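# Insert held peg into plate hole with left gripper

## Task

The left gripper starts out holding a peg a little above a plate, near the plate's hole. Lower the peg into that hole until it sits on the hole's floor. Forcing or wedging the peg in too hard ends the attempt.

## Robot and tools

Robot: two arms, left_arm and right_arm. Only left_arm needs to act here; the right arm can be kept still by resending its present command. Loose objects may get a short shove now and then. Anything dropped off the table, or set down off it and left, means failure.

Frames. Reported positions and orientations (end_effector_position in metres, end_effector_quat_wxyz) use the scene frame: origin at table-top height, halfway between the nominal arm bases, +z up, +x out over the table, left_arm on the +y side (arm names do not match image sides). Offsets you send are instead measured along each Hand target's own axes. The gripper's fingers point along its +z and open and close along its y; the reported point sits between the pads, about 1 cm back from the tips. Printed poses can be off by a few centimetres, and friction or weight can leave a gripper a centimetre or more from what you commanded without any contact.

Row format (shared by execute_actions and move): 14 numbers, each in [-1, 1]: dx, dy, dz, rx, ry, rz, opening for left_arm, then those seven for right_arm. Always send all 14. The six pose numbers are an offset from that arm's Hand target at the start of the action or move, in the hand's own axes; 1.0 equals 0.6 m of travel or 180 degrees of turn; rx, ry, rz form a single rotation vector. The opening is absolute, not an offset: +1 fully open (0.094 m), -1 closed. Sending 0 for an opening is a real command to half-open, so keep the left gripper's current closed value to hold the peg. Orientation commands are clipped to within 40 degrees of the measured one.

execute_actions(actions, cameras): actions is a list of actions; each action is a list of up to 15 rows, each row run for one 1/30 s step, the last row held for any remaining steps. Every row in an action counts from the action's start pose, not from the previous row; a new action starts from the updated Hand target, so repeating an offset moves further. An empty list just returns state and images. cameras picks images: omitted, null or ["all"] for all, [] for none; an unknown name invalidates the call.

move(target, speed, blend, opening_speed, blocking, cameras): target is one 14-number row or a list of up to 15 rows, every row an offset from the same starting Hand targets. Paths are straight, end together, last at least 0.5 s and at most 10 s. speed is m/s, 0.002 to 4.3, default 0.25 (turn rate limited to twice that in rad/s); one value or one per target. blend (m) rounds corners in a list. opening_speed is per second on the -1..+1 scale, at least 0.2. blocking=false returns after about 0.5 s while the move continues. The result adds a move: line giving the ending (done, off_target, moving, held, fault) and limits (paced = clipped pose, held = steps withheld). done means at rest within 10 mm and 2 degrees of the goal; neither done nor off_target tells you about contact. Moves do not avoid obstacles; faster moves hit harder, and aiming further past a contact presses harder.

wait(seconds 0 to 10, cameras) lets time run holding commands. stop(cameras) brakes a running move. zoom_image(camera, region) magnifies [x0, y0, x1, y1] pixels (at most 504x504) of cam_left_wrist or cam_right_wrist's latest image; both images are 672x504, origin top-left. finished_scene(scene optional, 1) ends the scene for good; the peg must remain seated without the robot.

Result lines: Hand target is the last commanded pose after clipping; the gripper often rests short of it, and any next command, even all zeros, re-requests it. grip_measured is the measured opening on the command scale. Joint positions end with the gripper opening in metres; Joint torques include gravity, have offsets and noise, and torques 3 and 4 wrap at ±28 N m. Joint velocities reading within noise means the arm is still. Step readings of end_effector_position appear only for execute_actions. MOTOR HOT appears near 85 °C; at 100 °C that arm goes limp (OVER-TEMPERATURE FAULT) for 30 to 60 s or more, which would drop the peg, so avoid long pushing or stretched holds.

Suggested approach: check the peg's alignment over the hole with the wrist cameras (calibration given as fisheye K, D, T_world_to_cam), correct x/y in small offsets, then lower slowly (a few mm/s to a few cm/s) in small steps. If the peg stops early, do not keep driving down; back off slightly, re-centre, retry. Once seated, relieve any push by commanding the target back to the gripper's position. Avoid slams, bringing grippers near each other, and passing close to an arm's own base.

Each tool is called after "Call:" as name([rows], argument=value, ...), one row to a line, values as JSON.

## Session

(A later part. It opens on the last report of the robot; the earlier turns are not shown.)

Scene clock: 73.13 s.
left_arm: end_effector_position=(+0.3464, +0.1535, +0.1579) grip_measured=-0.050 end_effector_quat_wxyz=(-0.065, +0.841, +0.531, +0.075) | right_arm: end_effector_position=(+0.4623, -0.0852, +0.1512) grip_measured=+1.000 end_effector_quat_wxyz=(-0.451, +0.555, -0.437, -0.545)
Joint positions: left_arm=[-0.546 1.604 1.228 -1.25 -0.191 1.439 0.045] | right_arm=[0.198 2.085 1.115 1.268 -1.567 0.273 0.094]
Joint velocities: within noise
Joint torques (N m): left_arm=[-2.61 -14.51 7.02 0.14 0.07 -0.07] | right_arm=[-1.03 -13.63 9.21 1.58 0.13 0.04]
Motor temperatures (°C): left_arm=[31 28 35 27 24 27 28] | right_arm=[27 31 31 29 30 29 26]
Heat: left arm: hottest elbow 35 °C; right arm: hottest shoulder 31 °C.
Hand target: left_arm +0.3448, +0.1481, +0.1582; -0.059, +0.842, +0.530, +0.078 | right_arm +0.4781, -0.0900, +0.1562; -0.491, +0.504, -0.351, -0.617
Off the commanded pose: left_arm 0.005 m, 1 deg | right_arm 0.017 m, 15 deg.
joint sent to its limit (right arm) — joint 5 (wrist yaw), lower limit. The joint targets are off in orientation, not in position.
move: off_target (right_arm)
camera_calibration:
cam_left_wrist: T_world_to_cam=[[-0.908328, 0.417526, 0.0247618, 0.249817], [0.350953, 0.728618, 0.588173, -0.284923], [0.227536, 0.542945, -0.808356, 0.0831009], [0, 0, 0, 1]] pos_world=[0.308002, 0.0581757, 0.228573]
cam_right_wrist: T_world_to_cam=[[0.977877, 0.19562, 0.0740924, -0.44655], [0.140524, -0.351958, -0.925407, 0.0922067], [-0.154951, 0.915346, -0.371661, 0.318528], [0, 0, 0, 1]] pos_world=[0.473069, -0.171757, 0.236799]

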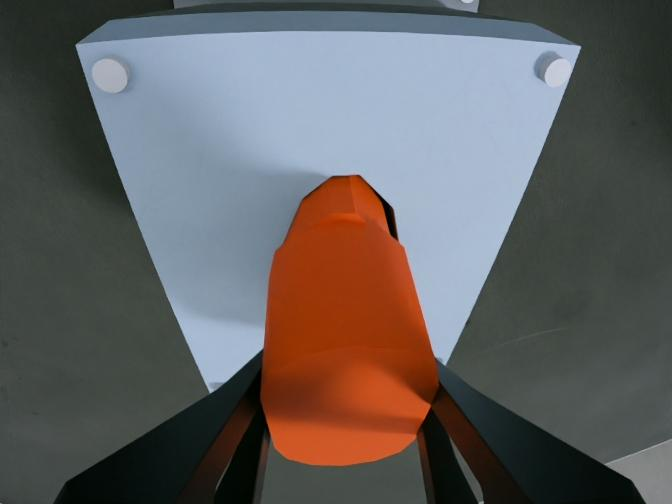

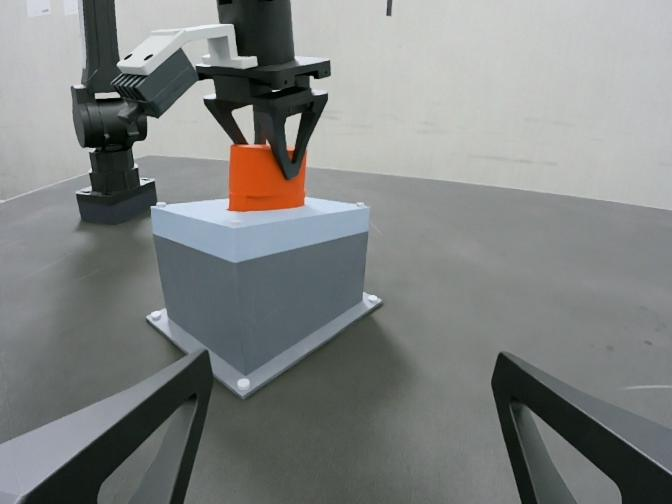

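Call:
move([
  [0.0047,-0.0027,-0.025,-0.01,0,0,-0.4,0,0,0,0,0,0,1],
  [-0.001,-0.0027,0.01,-0.01,0,0,-0.4,0,0,0,0,0,0,1],
], speed=0.03)

Call:
zoom_image(camera="cam_left_wrist", region=[280, 140, 420, 260])

Call:
zoom_image(camera="cam_right_wrist", region=[200, 130, 330, 240])

Scene clock: 75.40 s.
left_arm: end_effector_position=(+0.3442, +0.1541, +0.1572) grip_measured=-0.050 end_effector_quat_wxyz=(-0.052, +0.841, +0.532, +0.082) | right_arm: end_effector_position=(+0.4623, -0.0852, +0.1512) grip_measured=+1.000 end_effector_quat_wxyz=(-0.451, +0.555, -0.437, -0.545)
Joint positions: left_arm=[-0.548 1.581 1.198 -1.213 -0.193 1.439 0.045] | right_arm=[0.198 2.085 1.115 1.268 -1.567 0.273 0.094]
Joint velocities: within noise
Joint torques (N m): left_arm=[-2.55 -13.74 6.49 0.7 -0.04 -0.01] | right_arm=[-1.08 -13.68 9.22 1.58 0.13 0.05]
Motor temperatures (°C): left_arm=[31 28 35 27 24 27 28] | right_arm=[27 31 31 29 30 29 26]
Heat: left arm: hottest elbow 35 °C; right arm: hottest shoulder 31 °C.
Hand target: left_arm +0.3435, +0.1494, +0.1523; -0.046, +0.843, +0.529, +0.086 | right_arm +0.4781, -0.0900, +0.1562; -0.491, +0.504, -0.351, -0.617
Off the commanded pose: left_arm 0.007 m, 1 deg | right_arm 0.017 m, 15 deg.
joint sent to its limit (right arm) — joint 5 (wrist yaw), lower limit. The joint targets are off in orientation, not in position.
move: off_target (right_arm)
camera_calibration:
cam_left_wrist: T_world_to_cam=[[-0.90774, 0.419495, -0.00565415, 0.251844], [0.336875, 0.736861, 0.586132, -0.280435], [0.250046, 0.530151, -0.810196, 0.07717], [0, 0, 0, 1]] pos_world=[0.303785, 0.0600821, 0.228318]
cam_right_wrist: T_world_to_cam=[[0.977877, 0.19562, 0.0740924, -0.44655], [0.140524, -0.351958, -0.925407, 0.0922067], [-0.154951, 0.915346, -0.371661, 0.318528], [0, 0, 0, 1]] pos_world=[0.473069, -0.171757, 0.236799]

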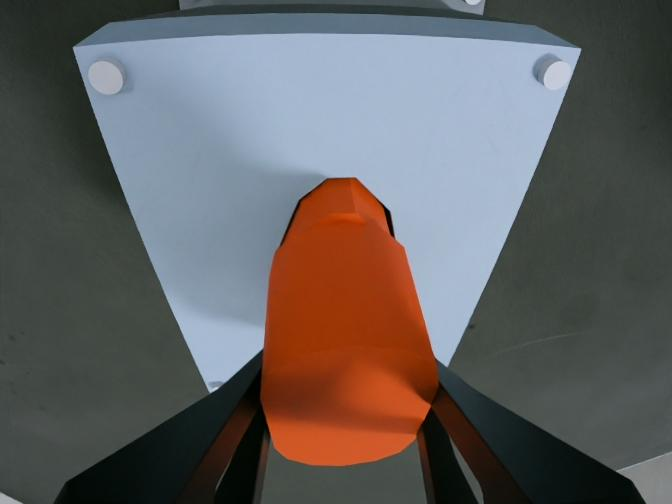

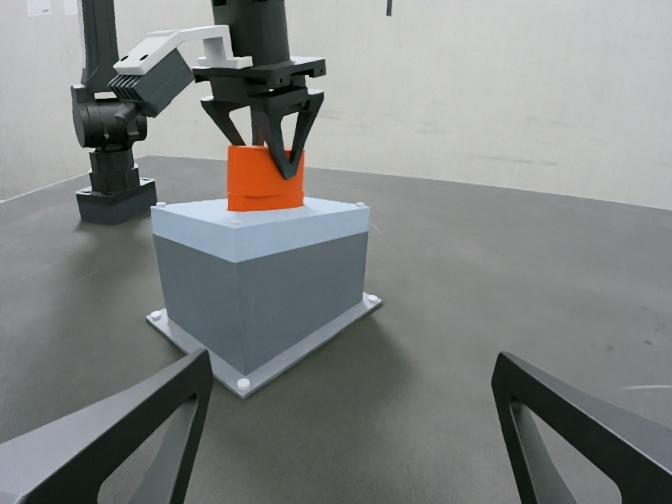

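Scaled by 3.600 from the camera's 672x504 image, which has a finer 960x720 frame.

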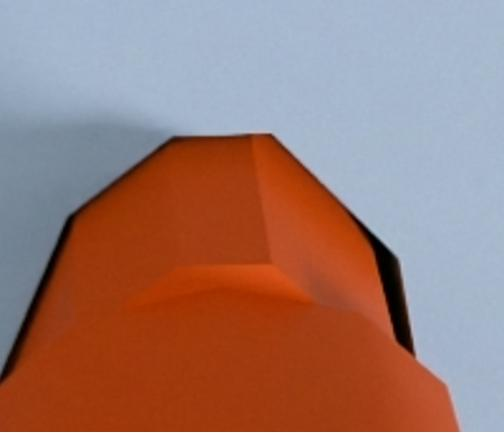

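Scaled by 3.877 from the camera's 672x504 image, which has a finer 960x720 frame.

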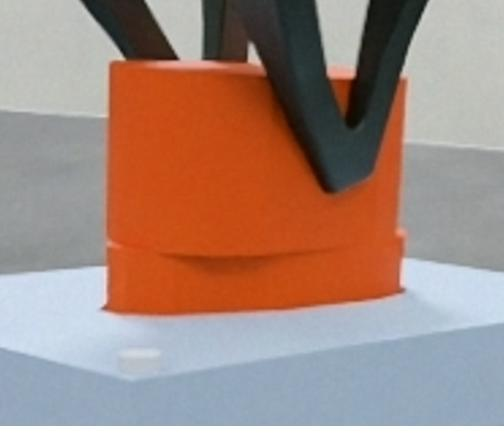

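Call:
move(target=[0.0015,0,-0.009,0,0,0,-0.4,0,0,0,0,0,0,1], speed=0.03, cameras=[])

Call:
move(target=[0,0,0,0,0,0,0.06,0,0,0,0,0,0,1], opening_speed=0.3)

Call:
zoom_image(camera="cam_left_wrist", region=[220, 140, 480, 400])

Call:
zoom_image(camera="cam_right_wrist", region=[200, 130, 330, 240])

Scene clock: 76.47 s.
left_arm: end_effector_position=(+0.3444, +0.1541, +0.1574) grip_measured=-0.050 end_effector_quat_wxyz=(-0.052, +0.841, +0.532, +0.083) | right_arm: end_effector_position=(+0.4623, -0.0852, +0.1512) grip_measured=+1.000 end_effector_quat_wxyz=(-0.451, +0.555, -0.437, -0.545)
Joint positions: left_arm=[-0.548 1.581 1.198 -1.213 -0.193 1.439 0.045] | right_arm=[0.198 2.085 1.115 1.268 -1.567 0.273 0.094]
Joint velocities: within noise
Joint torques (N m): left_arm=[-2.55 -14.04 7.1 0.21 -0.05 -0.02] | right_arm=[-1.14 -13.68 9.22 1.59 0.12 0.05]
Motor temperatures (°C): left_arm=[31 28 35 27 24 27 28] | right_arm=[27 31 31 29 30 29 26]
Heat: left arm: hottest elbow 35 °C; right arm: hottest shoulder 31 °C.
Hand target: left_arm +0.3435, +0.1494, +0.1579; -0.046, +0.843, +0.529, +0.086 | right_arm +0.4781, -0.0900, +0.1562; -0.491, +0.504, -0.351, -0.617
Off the commanded pose: left_arm 0.005 m, 1 deg | right_arm 0.017 m, 15 deg.
joint sent to its limit (right arm) — joint 5 (wrist yaw), lower limit. The joint targets are off in orientation, not in position.
move: off_target (right_arm)
No camera images: "cameras" was empty.

Scene clock: 78.30 s.
left_arm: end_effector_position=(+0.3444, +0.1541, +0.1574) grip_measured=+0.057 end_effector_quat_wxyz=(-0.052, +0.841, +0.532, +0.083) | right_arm: end_effector_position=(+0.4623, -0.0852, +0.1512) grip_measured=+1.000 end_effector_quat_wxyz=(-0.451, +0.555, -0.437, -0.545)
Joint positions: left_arm=[-0.548 1.581 1.198 -1.213 -0.193 1.439 0.05] | right_arm=[0.198 2.085 1.115 1.268 -1.567 0.273 0.094]
Joint velocities: within noise
Joint torques (N m): left_arm=[-2.49 -14.1 7.09 0.23 -0.04 -0.02] | right_arm=[-1.26 -13.68 9.22 1.57 0.12 0.04]
Motor temperatures (°C): left_arm=[31 28 35 27 24 27 28] | right_arm=[27 31 31 29 30 29 26]
Heat: left arm: hottest elbow 35 °C; right arm: hottest shoulder 31 °C.
Hand target: left_arm +0.3435, +0.1493, +0.1579; -0.046, +0.843, +0.529, +0.086 | right_arm +0.4781, -0.0900, +0.1562; -0.491, +0.504, -0.351, -0.617
Off the commanded pose: left_arm 0.005 m, 1 deg | right_arm 0.017 m, 15 deg.
joint sent to its limit (right arm) — joint 5 (wrist yaw), lower limit. The joint targets are off in orientation, not in position.
move: off_target (right_arm)
camera_calibration:
cam_left_wrist: T_world_to_cam=[[-0.907732, 0.4195, -0.00649349, 0.252034], [0.33638, 0.736947, 0.586308, -0.280447], [0.250742, 0.530026, -0.810062, 0.0770985], [0, 0, 0, 1]] pos_world=[0.303784, 0.0600822, 0.22852]
cam_right_wrist: T_world_to_cam=[[0.977877, 0.19562, 0.0740924, -0.44655], [0.140524, -0.351958, -0.925407, 0.0922067], [-0.154951, 0.915346, -0.371661, 0.318528], [0, 0, 0, 1]] pos_world=[0.473069, -0.171757, 0.236799]

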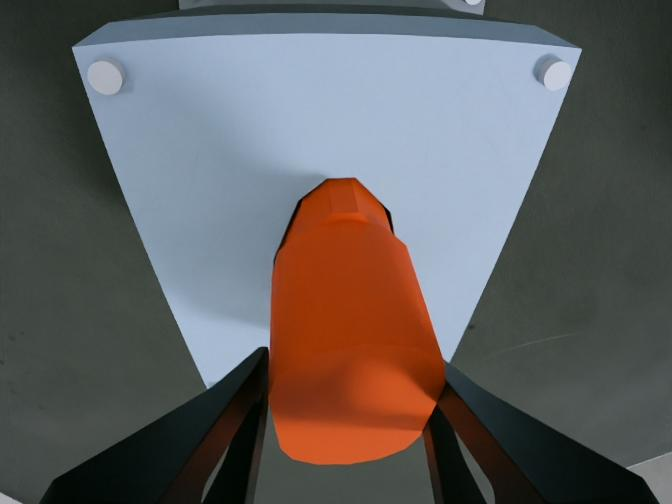

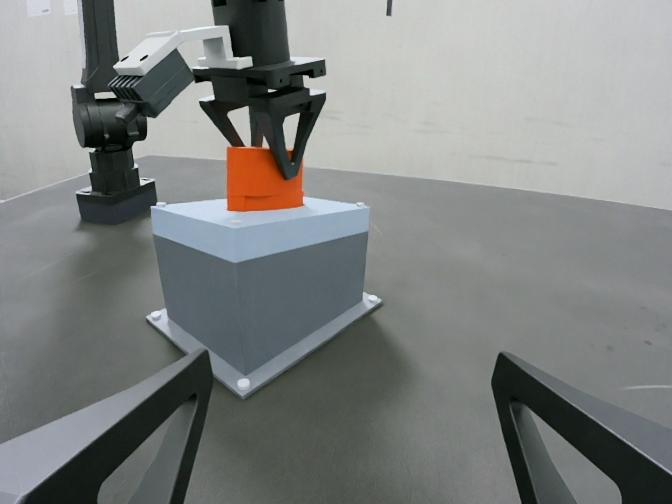

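Scaled by 1.938 from the camera's 672x504 image, which has a finer 960x720 frame.

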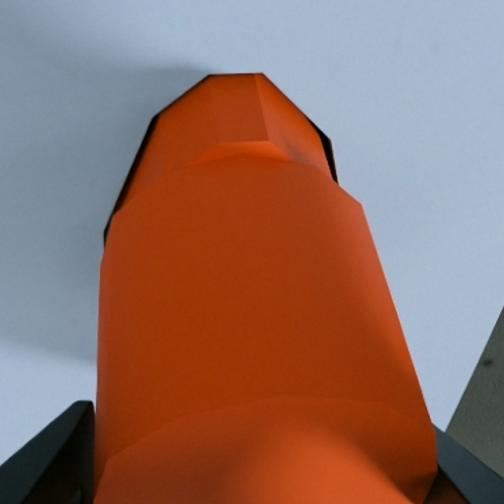

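Scaled by 3.877 from the camera's 672x504 image, which has a finer 960x720 frame.

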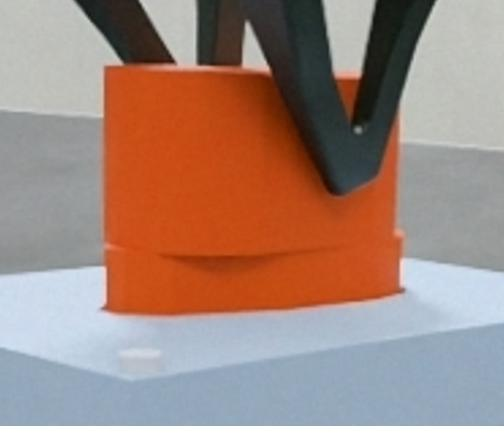

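Call:
move([
  [0,0,0,0,0,0,-0.4,0,0,0,0,0,0,1],
  [0.001,0,0.004,0,0.018,0,-0.4,0,0,0,0,0,0,1],
  [-0.001,0,0.01,0,-0.018,0,-0.4,0,0,0,0,0,0,1],
  [-0.001,0,0.01,0,0,0,-0.4,0,0,0,0,0,0,1],
], speed=0.05)

Call:
zoom_image(camera="cam_left_wrist", region=[280, 140, 420, 260])

Call:
zoom_image(camera="cam_right_wrist", region=[200, 130, 330, 240])

Scene clock: 83.73 s.
left_arm: end_effector_position=(+0.3453, +0.1538, +0.1576) grip_measured=-0.060 end_effector_quat_wxyz=(-0.046, +0.843, +0.530, +0.084) | right_arm: end_effector_position=(+0.4623, -0.0852, +0.1512) grip_measured=+1.000 end_effector_quat_wxyz=(-0.451, +0.555, -0.437, -0.545)
Joint positions: left_arm=[-0.546 1.576 1.193 -1.201 -0.191 1.446 0.044] | right_arm=[0.198 2.085 1.115 1.268 -1.567 0.273 0.094]
Joint velocities: within noise
Joint torques (N m): left_arm=[-2.55 -13.16 6.78 0.38 -0.13 -0.09] | right_arm=[-1.03 -13.63 9.22 1.59 0.13 0.04]
Motor temperatures (°C): left_arm=[31 28 35 27 24 27 28] | right_arm=[27 31 31 29 30 29 26]
Heat: left arm: hottest elbow 35 °C; right arm: hottest shoulder 31 °C.
Hand target: left_arm +0.3439, +0.1498, +0.1518; -0.046, +0.843, +0.529, +0.086 | right_arm +0.4781, -0.0900, +0.1562; -0.491, +0.504, -0.351, -0.617
Off the commanded pose: left_arm 0.007 m, 0 deg | right_arm 0.017 m, 15 deg.
joint sent to its limit (right arm) — joint 5 (wrist yaw), lower limit. The joint targets are off in orientation, not in position.
move: off_target (right_arm)
camera_calibration:
cam_left_wrist: T_world_to_cam=[[-0.905311, 0.424431, -0.0164687, 0.252982], [0.336222, 0.739776, 0.582826, -0.280464], [0.259552, 0.522101, -0.81243, 0.0757074], [0, 0, 0, 1]] pos_world=[0.303676, 0.0605802, 0.229135]
cam_right_wrist: T_world_to_cam=[[0.977877, 0.19562, 0.0740924, -0.44655], [0.140524, -0.351958, -0.925407, 0.0922067], [-0.154951, 0.915346, -0.371661, 0.318528], [0, 0, 0, 1]] pos_world=[0.473069, -0.171757, 0.236799]

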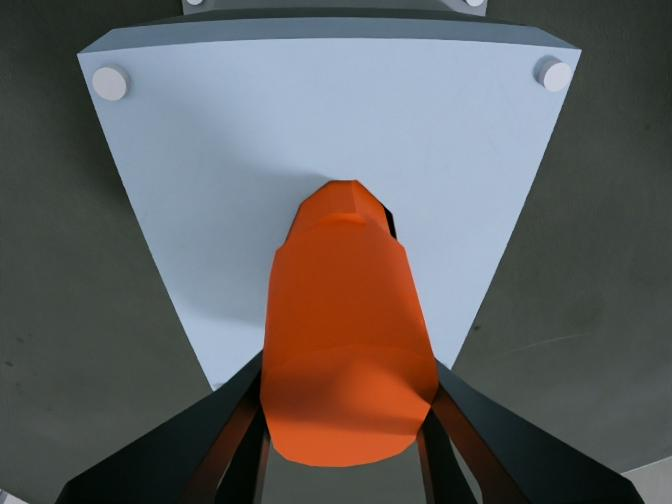

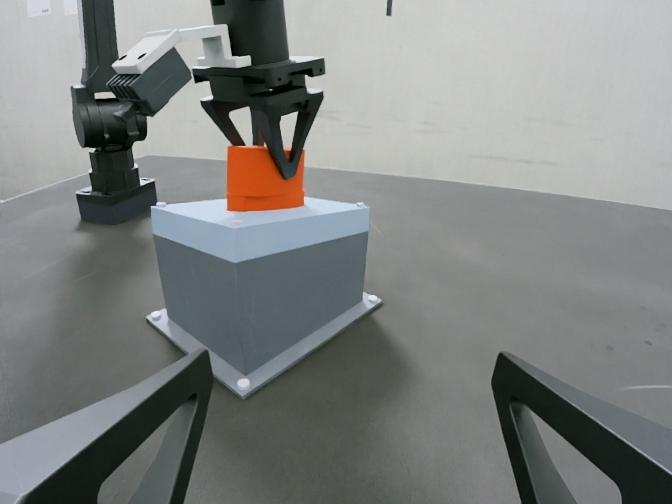

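Scaled by 3.600 from the camera's 672x504 image, which has a finer 960x720 frame.

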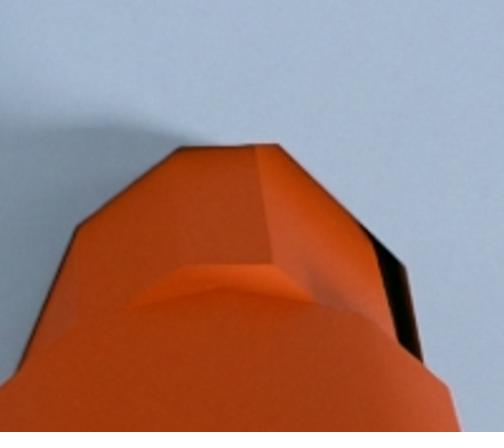

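Scaled by 3.877 from the camera's 672x504 image, which has a finer 960x720 frame.

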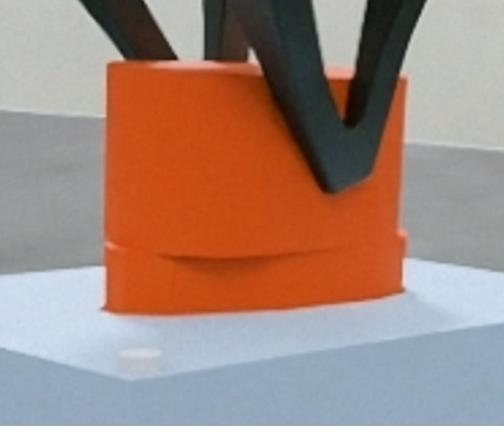

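Call:
move([
  [0.0253,0,-0.131,0,0,0,-0.4,0,0,0,0,0,0,1],
  [0.156,0,-0.1155,0,0,0,-0.4,0,0,0,0,0,0,1],
], speed=0.12)

Call:
zoom_image(camera="cam_left_wrist", region=[260, 0, 420, 160])

Call:
zoom_image(camera="cam_right_wrist", region=[200, 80, 350, 240])

Scene clock: 86.17 s.
left_arm: end_effector_position=(+0.3550, +0.2270, +0.2032) grip_measured=-0.060 end_effector_quat_wxyz=(-0.083, +0.844, +0.526, +0.061) | right_arm: end_effector_position=(+0.4623, -0.0852, +0.1512) grip_measured=+1.000 end_effector_quat_wxyz=(-0.451, +0.555, -0.437, -0.545)
Joint positions: left_arm=[-0.389 1.52 1.252 -1.373 -0.196 1.607 0.044] | right_arm=[0.198 2.085 1.115 1.268 -1.567 0.273 0.094]
Joint velocities: within noise
Joint torques (N m): left_arm=[-1.2 -15.09 12.29 -0.28 0.05 0.13] | right_arm=[-1.32 -13.63 9.18 1.57 0.13 0.04]
Motor temperatures (°C): left_arm=[31 28 35 27 24 26 28] | right_arm=[27 31 31 29 30 29 26]
Heat: left arm: hottest elbow 35 °C; right arm: hottest shoulder 31 °C.
Hand target: left_arm +0.3770, +0.2209, +0.2380; -0.045, +0.843, +0.529, +0.086 | right_arm +0.4781, -0.0900, +0.1562; -0.491, +0.504, -0.351, -0.617
Off the commanded pose: left_arm 0.041 m, 5 deg | right_arm 0.017 m, 15 deg.
joint sent to its limit (right arm) — joint 5 (wrist yaw), lower limit. The joint targets are off in orientation, not in position.
move: off_target (left_arm, right_arm)
camera_calibration:
cam_left_wrist: T_world_to_cam=[[-0.903074, 0.423588, 0.0709215, 0.213243], [0.381849, 0.716302, 0.584041, -0.375522], [0.196592, 0.554513, -0.80862, 0.0862061], [0, 0, 0, 1]] pos_world=[0.31902, 0.130857, 0.273904]
cam_right_wrist: T_world_to_cam=[[0.977877, 0.19562, 0.0740924, -0.44655], [0.140524, -0.351958, -0.925407, 0.0922067], [-0.154951, 0.915346, -0.371661, 0.318528], [0, 0, 0, 1]] pos_world=[0.473069, -0.171757, 0.236799]

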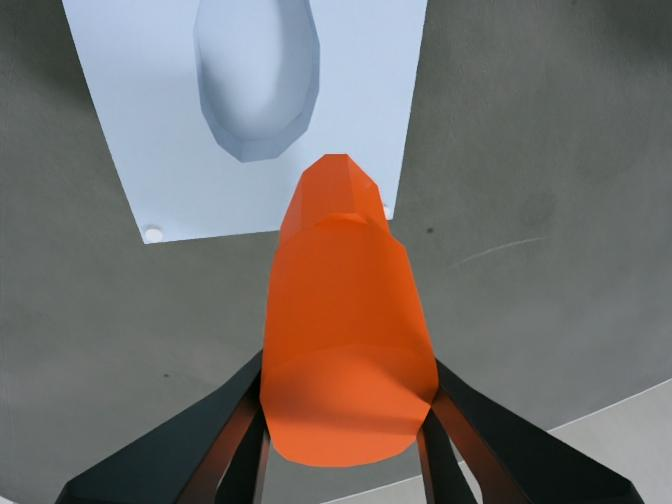

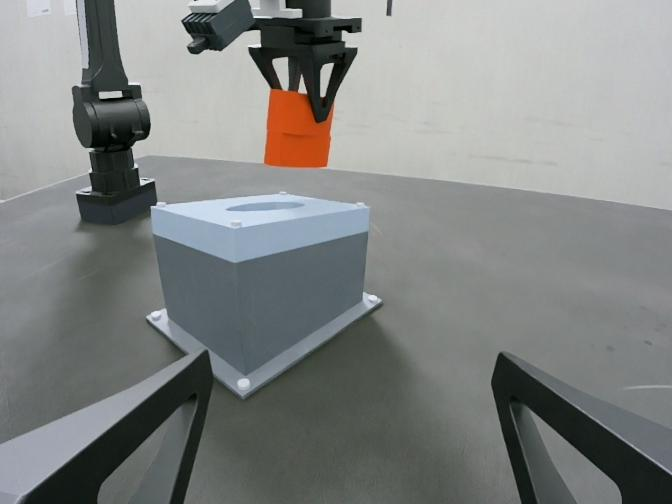

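Scaled by 3.150 from the camera's 672x504 image, which has a finer 960x720 frame.

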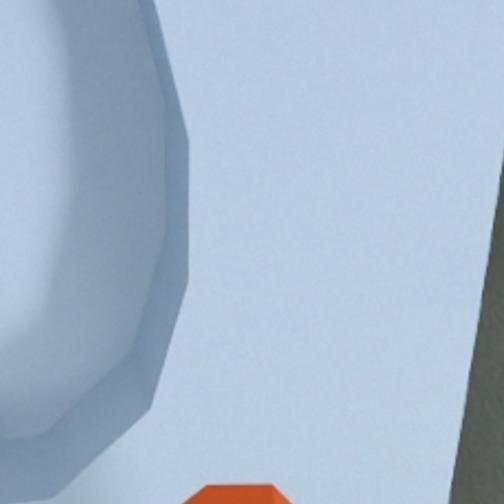

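Scaled by 3.150 from the camera's 672x504 image, which has a finer 960x720 frame.

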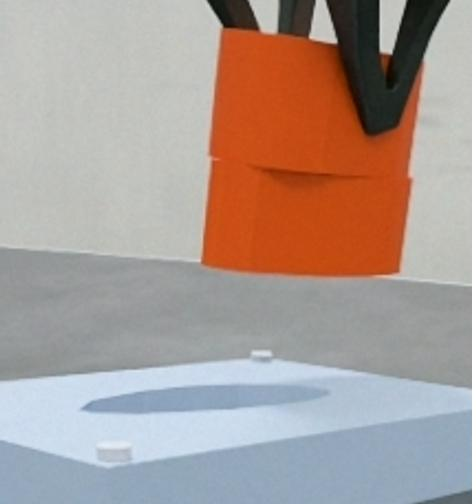

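Call:
zoom_image(camera="cam_left_wrist", region=[170, 0, 350, 180])

Scaled by 2.800 from the camera's 672x504 image, which has a finer 960x720 frame.

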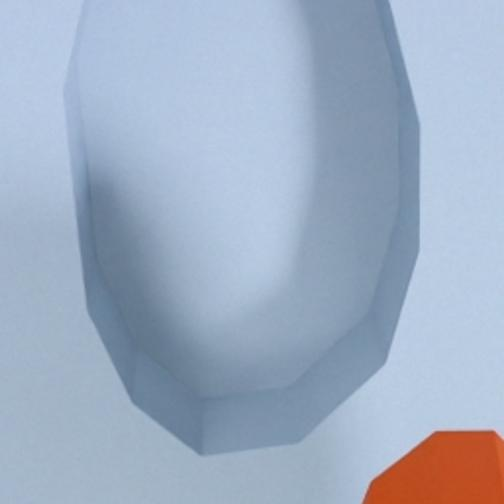

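Call:
move(target=[-0.105,0.0225,-0.0165,-0.0341,-0.0461,0.0031,-0.4,0,0,0,0,0,0,1], speed=0.15)

Call:
zoom_image(camera="cam_right_wrist", region=[180, 30, 360, 240])

Scene clock: 88.77 s.
left_arm: end_effector_position=(+0.3504, +0.1678, +0.2103) grip_measured=-0.060 end_effector_quat_wxyz=(+0.005, +0.853, +0.521, +0.034) | right_arm: end_effector_position=(+0.4623, -0.0852, +0.1512) grip_measured=+1.000 end_effector_quat_wxyz=(-0.451, +0.555, -0.437, -0.545)
Joint positions: left_arm=[-0.461 1.494 1.252 -1.286 -0.054 1.56 0.044] | right_arm=[0.198 2.085 1.115 1.268 -1.567 0.273 0.094]
Joint velocities: within noise
Joint torques (N m): left_arm=[-2.32 -14.97 10.26 0.36 0.15 -0.09] | right_arm=[-1.08 -13.74 9.2 1.61 0.13 0.04]
Motor temperatures (°C): left_arm=[31 28 35 27 24 26 28] | right_arm=[27 31 31 29 29 29 26]
Heat: left arm: hottest elbow 35 °C; right arm: hottest shoulder 31 °C.
Hand target: left_arm +0.3613, +0.1576, +0.2356; +0.037, +0.851, +0.521, +0.053 | right_arm +0.4781, -0.0900, +0.1562; -0.491, +0.504, -0.351, -0.617
Off the commanded pose: left_arm 0.029 m, 4 deg | right_arm 0.017 m, 15 deg.
joint sent to its limit (right arm) — joint 5 (wrist yaw), lower limit. The joint targets are off in orientation, not in position.
move: off_target (left_arm, right_arm)
camera_calibration:
cam_left_wrist: T_world_to_cam=[[-0.893221, 0.447113, -0.0473883, 0.251109], [0.376388, 0.801229, 0.46515, -0.322906], [0.245944, 0.397645, -0.883963, 0.150673], [0, 0, 0, 1]] pos_world=[0.308776, 0.0865329, 0.295289]
cam_right_wrist: T_world_to_cam=[[0.977877, 0.19562, 0.0740924, -0.44655], [0.140524, -0.351958, -0.925407, 0.0922067], [-0.154951, 0.915346, -0.371661, 0.318528], [0, 0, 0, 1]] pos_world=[0.473069, -0.171757, 0.236799]

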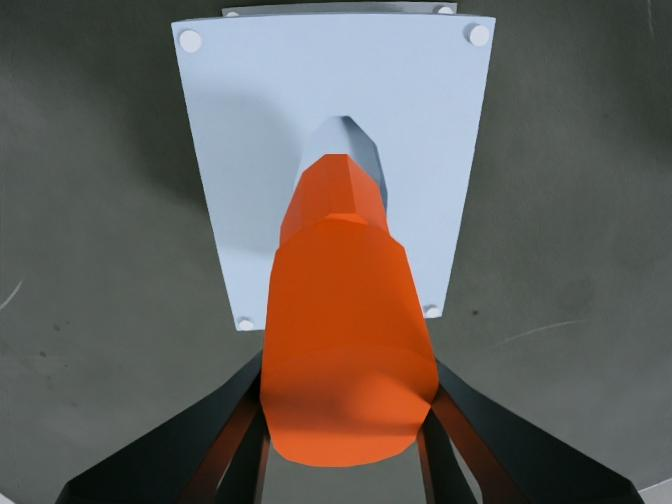

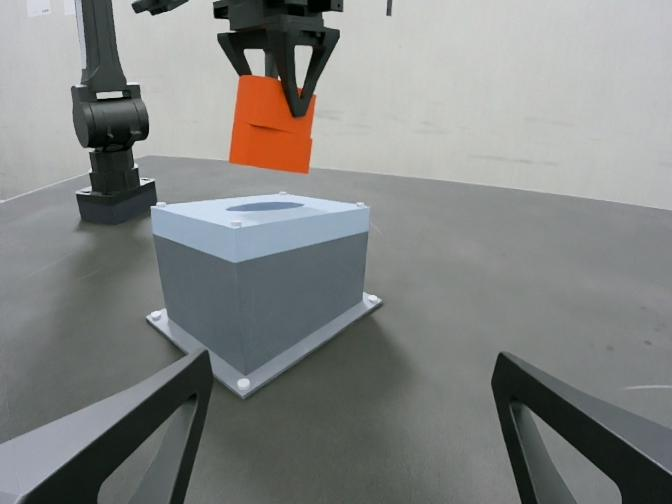

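Scaled by 2.400 from the camera's 672x504 image, which has a finer 960x720 frame.

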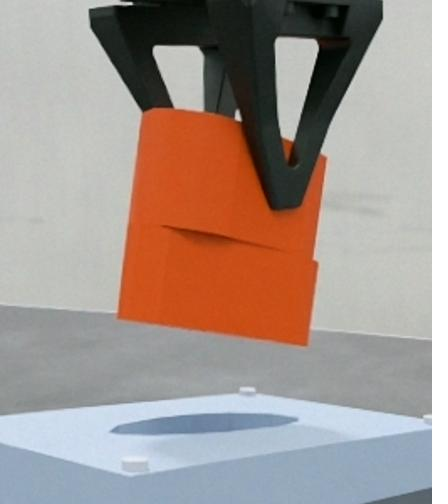

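Call:
move(target=[-0.0172,-0.0335,0.0633,-0.0175,0.008,0,-0.4,0,0,0,0,0,0,1], speed=0.06)

Call:
zoom_image(camera="cam_left_wrist", region=[240, 80, 440, 280])

Call:
zoom_image(camera="cam_right_wrist", region=[200, 90, 330, 240])

Scene clock: 90.50 s.
left_arm: end_effector_position=(+0.3439, +0.1627, +0.1840) grip_measured=-0.060 end_effector_quat_wxyz=(+0.036, +0.850, +0.521, +0.068) | right_arm: end_effector_position=(+0.4623, -0.0852, +0.1512) grip_measured=+1.000 end_effector_quat_wxyz=(-0.451, +0.555, -0.437, -0.545)
Joint positions: left_arm=[-0.489 1.452 1.129 -1.118 -0.083 1.532 0.044] | right_arm=[0.198 2.085 1.115 1.268 -1.567 0.273 0.094]
Joint velocities: within noise
Joint torques (N m): left_arm=[-2.61 -14.33 7.56 0.58 0.01 -0.1] | right_arm=[-1.08 -13.8 9.2 1.58 0.14 0.05]
Motor temperatures (°C): left_arm=[31 28 35 27 24 26 28] | right_arm=[27 31 31 29 29 29 26]
Heat: left arm: hottest elbow 35 °C; right arm: hottest shoulder 31 °C.
Hand target: left_arm +0.3437, +0.1573, +0.1950; +0.054, +0.849, +0.520, +0.078 | right_arm +0.4781, -0.0900, +0.1562; -0.491, +0.504, -0.351, -0.617
Off the commanded pose: left_arm 0.012 m, 2 deg | right_arm 0.017 m, 15 deg.
joint sent to its limit (right arm) — joint 5 (wrist yaw), lower limit. The joint targets are off in orientation, not in position.
move: off_target (left_arm, right_arm)
camera_calibration:
cam_left_wrist: T_world_to_cam=[[-0.885802, 0.443561, -0.13641, 0.260677], [0.331977, 0.811076, 0.481609, -0.293408], [0.324262, 0.381325, -0.865705, 0.103323], [0, 0, 0, 1]] pos_world=[0.29481, 0.0829499, 0.266314]
cam_right_wrist: T_world_to_cam=[[0.977877, 0.19562, 0.0740924, -0.44655], [0.140524, -0.351958, -0.925407, 0.0922067], [-0.154951, 0.915346, -0.371661, 0.318528], [0, 0, 0, 1]] pos_world=[0.473069, -0.171757, 0.236799]

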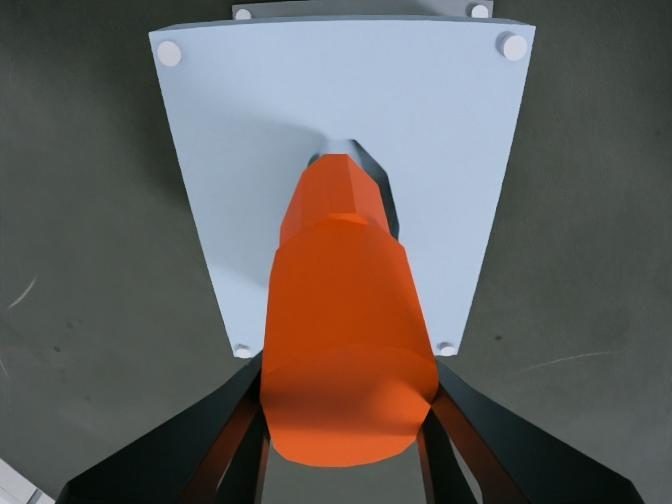

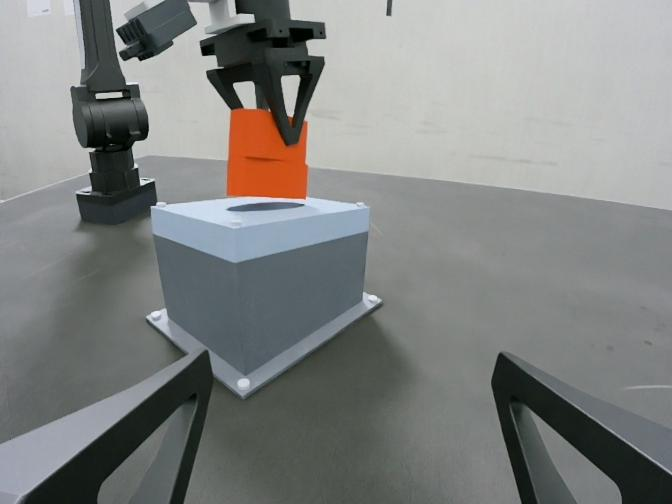

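Scaled by 2.520 from the camera's 672x504 image, which has a finer 960x720 frame.

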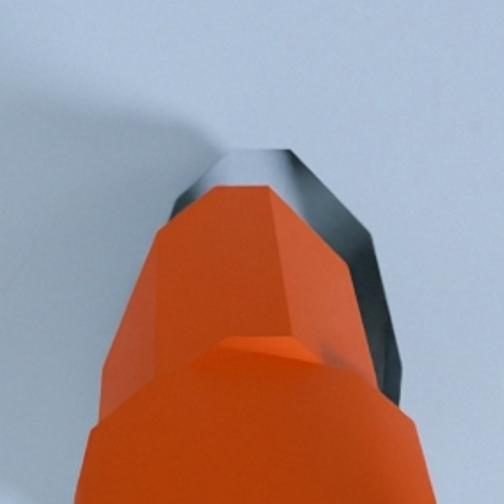

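Scaled by 3.360 from the camera's 672x504 image, which has a finer 960x720 frame.

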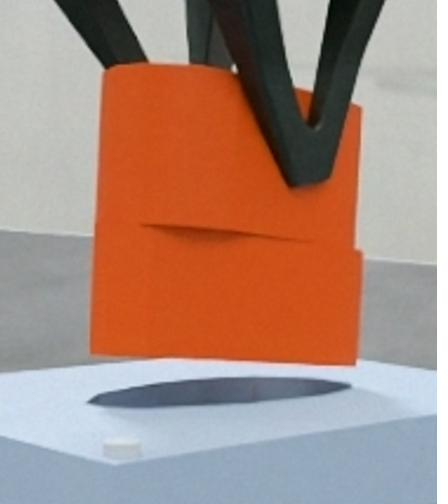

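Call:
move(target=[0.0242,0.0525,-0.0765,0.0064,0.03,0,-0.4,0,0,0,0,0,0,1], speed=0.15, cameras=[])

Scene clock: 92.80 s.
left_arm: end_effector_position=(+0.3540, +0.1710, +0.2190) grip_measured=-0.060 end_effector_quat_wxyz=(-0.005, +0.847, +0.523, +0.097) | right_arm: end_effector_position=(+0.4623, -0.0852, +0.1512) grip_measured=+1.000 end_effector_quat_wxyz=(-0.451, +0.555, -0.437, -0.545)
Joint positions: left_arm=[-0.498 1.468 1.238 -1.257 -0.176 1.52 0.044] | right_arm=[0.198 2.085 1.115 1.268 -1.567 0.273 0.094]
Joint velocities: within noise
Joint torques (N m): left_arm=[-2.61 -12.75 12.53 -0.38 -0.07 -0.1] | right_arm=[-1.08 -13.74 9.22 1.58 0.13 0.04]
Motor temperatures (°C): left_arm=[30 28 35 27 24 26 28] | right_arm=[27 31 31 29 29 29 26]
Heat: left arm: hottest elbow 35 °C; right arm: hottest shoulder 31 °C.
Hand target: left_arm +0.3692, +0.1564, +0.2467; +0.021, +0.845, +0.523, +0.112 | right_arm +0.4781, -0.0900, +0.1562; -0.491, +0.504, -0.351, -0.617
Off the commanded pose: left_arm 0.035 m, 3 deg | right_arm 0.017 m, 15 deg.
joint sent to its limit (right arm) — joint 5 (wrist yaw), lower limit. The joint targets are off in orientation, not in position.
move: off_target (left_arm, right_arm)
No camera images: "cameras" was empty.

Call:
move(target=[-0.0372,-0.054,0.0627,0,0,0,-0.4,0,0,0,0,0,0,1], speed=0.06)

Call:
zoom_image(camera="cam_left_wrist", region=[240, 80, 440, 280])

Call:
zoom_image(camera="cam_right_wrist", region=[200, 90, 330, 240])

Scene clock: 94.60 s.
left_arm: end_effector_position=(+0.3395, +0.1594, +0.1902) grip_measured=-0.060 end_effector_quat_wxyz=(+0.003, +0.846, +0.523, +0.103) | right_arm: end_effector_position=(+0.4623, -0.0852, +0.1512) grip_measured=+1.000 end_effector_quat_wxyz=(-0.451, +0.555, -0.437, -0.545)
Joint positions: left_arm=[-0.54 1.462 1.152 -1.166 -0.182 1.479 0.044] | right_arm=[0.198 2.085 1.115 1.268 -1.567 0.273 0.094]
Joint velocities: within noise
Joint torques (N m): left_arm=[-2.55 -14.33 7.57 0.47 -0.08 -0.1] | right_arm=[-1.03 -13.68 9.22 1.57 0.14 0.04]
Motor temperatures (°C): left_arm=[30 28 36 27 24 26 28] | right_arm=[27 31 31 29 29 29 26]
Heat: left arm: hottest elbow 36 °C; right arm: hottest shoulder 31 °C.
Hand target: left_arm +0.3391, +0.1543, +0.2012; +0.021, +0.845, +0.523, +0.113 | right_arm +0.4781, -0.0900, +0.1562; -0.491, +0.504, -0.351, -0.617
Off the commanded pose: left_arm 0.012 m, 2 deg | right_arm 0.017 m, 15 deg.
joint sent to its limit (right arm) — joint 5 (wrist yaw), lower limit. The joint targets are off in orientation, not in position.
move: off_target (left_arm, right_arm)
camera_calibration:
cam_left_wrist: T_world_to_cam=[[-0.88859, 0.443464, -0.117251, 0.256391], [0.308218, 0.766549, 0.563386, -0.292733], [0.33972, 0.46448, -0.817832, 0.0837548], [0, 0, 0, 1]] pos_world=[0.289599, 0.0717916, 0.263481]
cam_right_wrist: T_world_to_cam=[[0.977877, 0.19562, 0.0740924, -0.44655], [0.140524, -0.351958, -0.925407, 0.0922067], [-0.154951, 0.915346, -0.371661, 0.318528], [0, 0, 0, 1]] pos_world=[0.473069, -0.171757, 0.236799]

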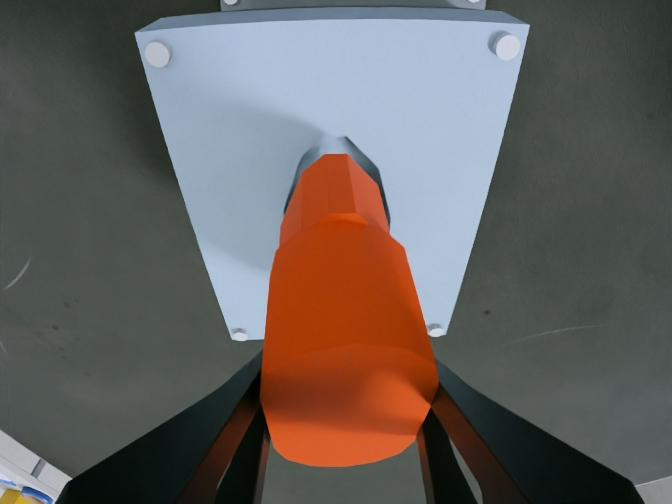

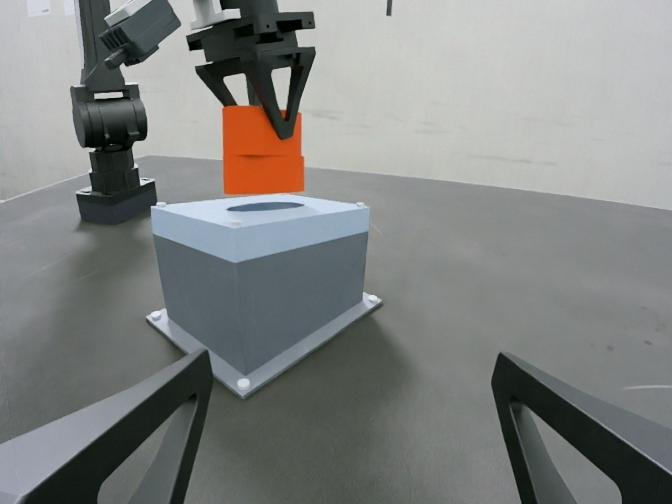

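Scaled by 2.520 from the camera's 672x504 image, which has a finer 960x720 frame.

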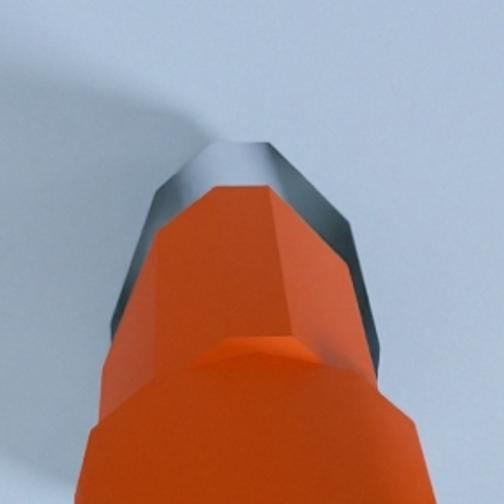

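Scaled by 3.360 from the camera's 672x504 image, which has a finer 960x720 frame.

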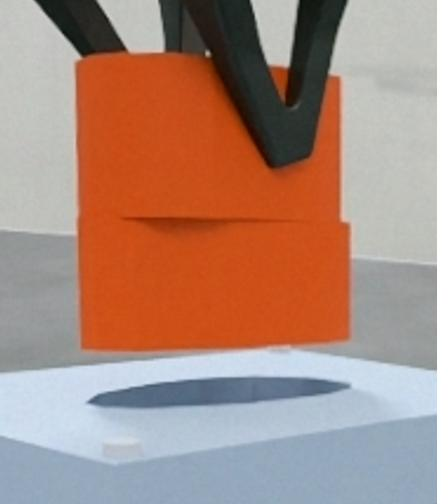

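Call:
move(target=[-0.0068,-0.0005,0.0228,0,0,0,-0.4,0,0,0,0,0,0,1], speed=0.03)

Call:
zoom_image(camera="cam_left_wrist", region=[260, 120, 420, 280])

Call:
zoom_image(camera="cam_right_wrist", region=[200, 90, 330, 240])

Scene clock: 95.87 s.
left_arm: end_effector_position=(+0.3401, +0.1575, +0.1833) grip_measured=-0.060 end_effector_quat_wxyz=(+0.010, +0.845, +0.523, +0.106) | right_arm: end_effector_position=(+0.4623, -0.0852, +0.1512) grip_measured=+1.000 end_effector_quat_wxyz=(-0.451, +0.555, -0.437, -0.545)
Joint positions: left_arm=[-0.543 1.462 1.132 -1.129 -0.183 1.475 0.044] | right_arm=[0.198 2.085 1.115 1.268 -1.567 0.273 0.094]
Joint velocities: within noise
Joint torques (N m): left_arm=[-2.61 -13.04 7.51 0.58 -0.08 -0.1] | right_arm=[-1.14 -13.74 9.25 1.62 0.13 0.04]
Motor temperatures (°C): left_arm=[30 28 35 27 24 26 28] | right_arm=[27 31 31 29 29 29 26]
Heat: left arm: hottest elbow 35 °C; right arm: hottest shoulder 31 °C.
Hand target: left_arm +0.3400, +0.1519, +0.1872; +0.021, +0.845, +0.523, +0.112 | right_arm +0.4781, -0.0900, +0.1562; -0.491, +0.504, -0.351, -0.617
Off the commanded pose: left_arm 0.007 m, 1 deg | right_arm 0.017 m, 15 deg.
joint sent to its limit (right arm) — joint 5 (wrist yaw), lower limit. The joint targets are off in orientation, not in position.
move: off_target (right_arm)
camera_calibration:
cam_left_wrist: T_world_to_cam=[[-0.887158, 0.441646, -0.133786, 0.259852], [0.29968, 0.77185, 0.560749, -0.285056], [0.350916, 0.45738, -0.817106, 0.0759935], [0, 0, 0, 1]] pos_world=[0.289288, 0.0704996, 0.256704]
cam_right_wrist: T_world_to_cam=[[0.977877, 0.19562, 0.0740924, -0.44655], [0.140524, -0.351958, -0.925407, 0.0922067], [-0.154951, 0.915346, -0.371661, 0.318528], [0, 0, 0, 1]] pos_world=[0.473069, -0.171757, 0.236799]

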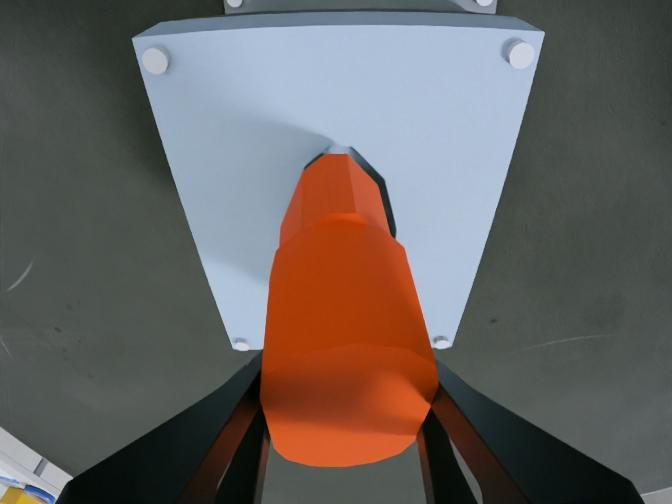

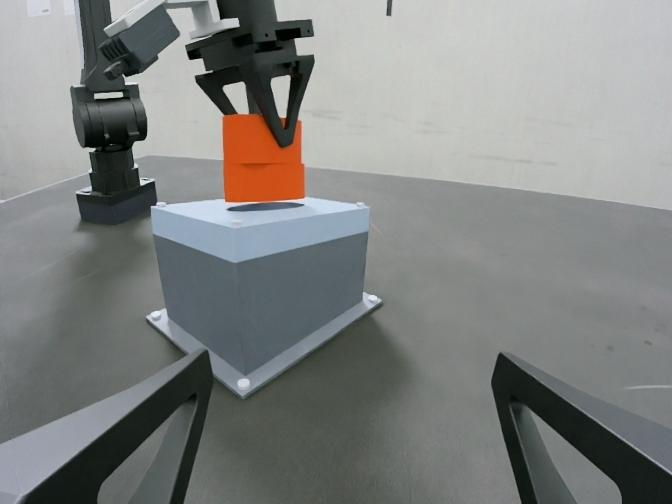

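Scaled by 3.150 from the camera's 672x504 image, which has a finer 960x720 frame.

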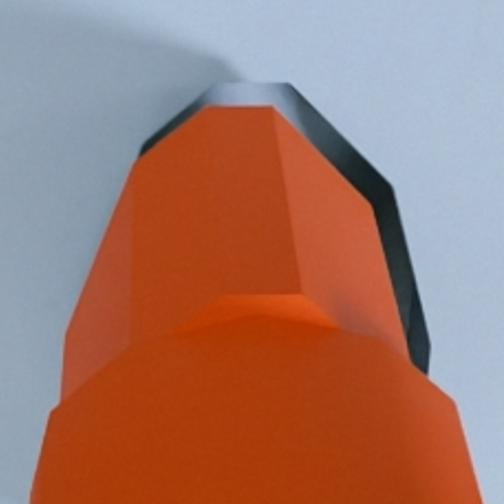

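Scaled by 3.360 from the camera's 672x504 image, which has a finer 960x720 frame.

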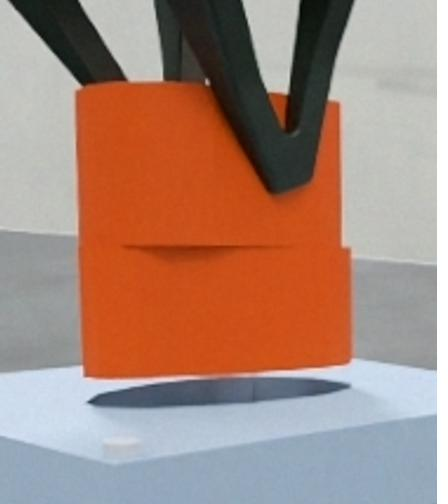

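Call:
move(target=[-0.004,-0.0040,0.0158,0,0,0,-0.4,0,0,0,0,0,0,1], speed=0.03)

Call:
zoom_image(camera="cam_left_wrist", region=[260, 120, 420, 280])

Call:
zoom_image(camera="cam_right_wrist", region=[200, 90, 330, 240])

Scene clock: 97.03 s.
left_arm: end_effector_position=(+0.3389, +0.1574, +0.1762) grip_measured=-0.060 end_effector_quat_wxyz=(+0.013, +0.845, +0.524, +0.108) | right_arm: end_effector_position=(+0.4623, -0.0852, +0.1512) grip_measured=+1.000 end_effector_quat_wxyz=(-0.451, +0.555, -0.437, -0.545)
Joint positions: left_arm=[-0.545 1.462 1.112 -1.103 -0.183 1.472 0.044] | right_arm=[0.198 2.085 1.115 1.268 -1.567 0.273 0.094]
Joint velocities: within noise
Joint torques (N m): left_arm=[-2.67 -12.45 7.46 0.57 -0.07 -0.1] | right_arm=[-1.14 -13.63 9.22 1.59 0.12 0.04]
Motor temperatures (°C): left_arm=[30 28 35 27 24 26 28] | right_arm=[27 31 31 29 29 29 26]
Heat: left arm: hottest elbow 35 °C; right arm: hottest shoulder 31 °C.
Hand target: left_arm +0.3389, +0.1516, +0.1772; +0.021, +0.845, +0.523, +0.112 | right_arm +0.4781, -0.0900, +0.1562; -0.491, +0.504, -0.351, -0.617
Off the commanded pose: left_arm 0.006 m, 1 deg | right_arm 0.017 m, 15 deg.
joint sent to its limit (right arm) — joint 5 (wrist yaw), lower limit. The joint targets are off in orientation, not in position.
move: off_target (right_arm)
camera_calibration:
cam_left_wrist: T_world_to_cam=[[-0.886518, 0.440813, -0.140603, 0.25901], [0.295956, 0.77382, 0.560011, -0.279562], [0.355661, 0.454847, -0.816467, 0.0693699], [0, 0, 0, 1]] pos_world=[0.287683, 0.0706028, 0.249613]
cam_right_wrist: T_world_to_cam=[[0.977877, 0.19562, 0.0740924, -0.44655], [0.140524, -0.351958, -0.925407, 0.0922067], [-0.154951, 0.915346, -0.371661, 0.318528], [0, 0, 0, 1]] pos_world=[0.473069, -0.171757, 0.236799]

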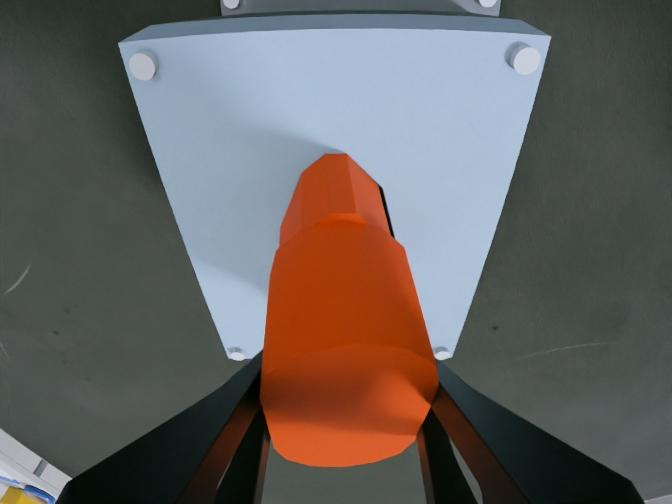

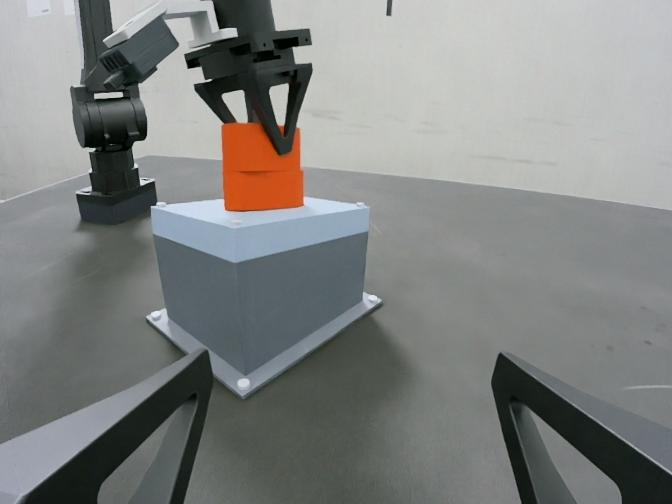

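Scaled by 3.150 from the camera's 672x504 image, which has a finer 960x720 frame.

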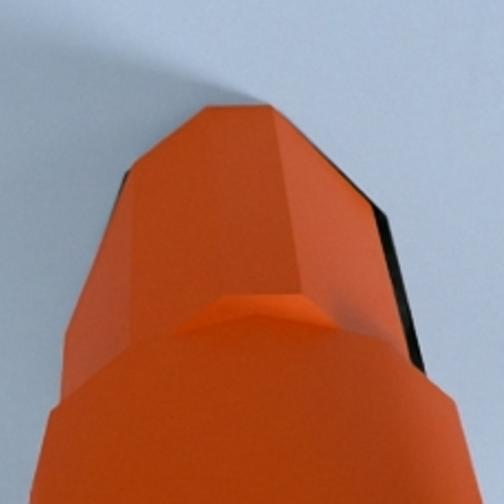

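Scaled by 3.360 from the camera's 672x504 image, which has a finer 960x720 frame.

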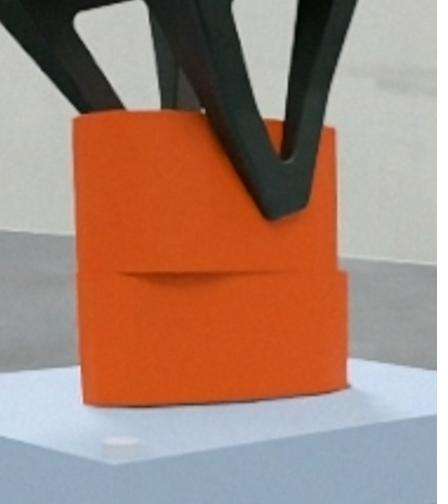

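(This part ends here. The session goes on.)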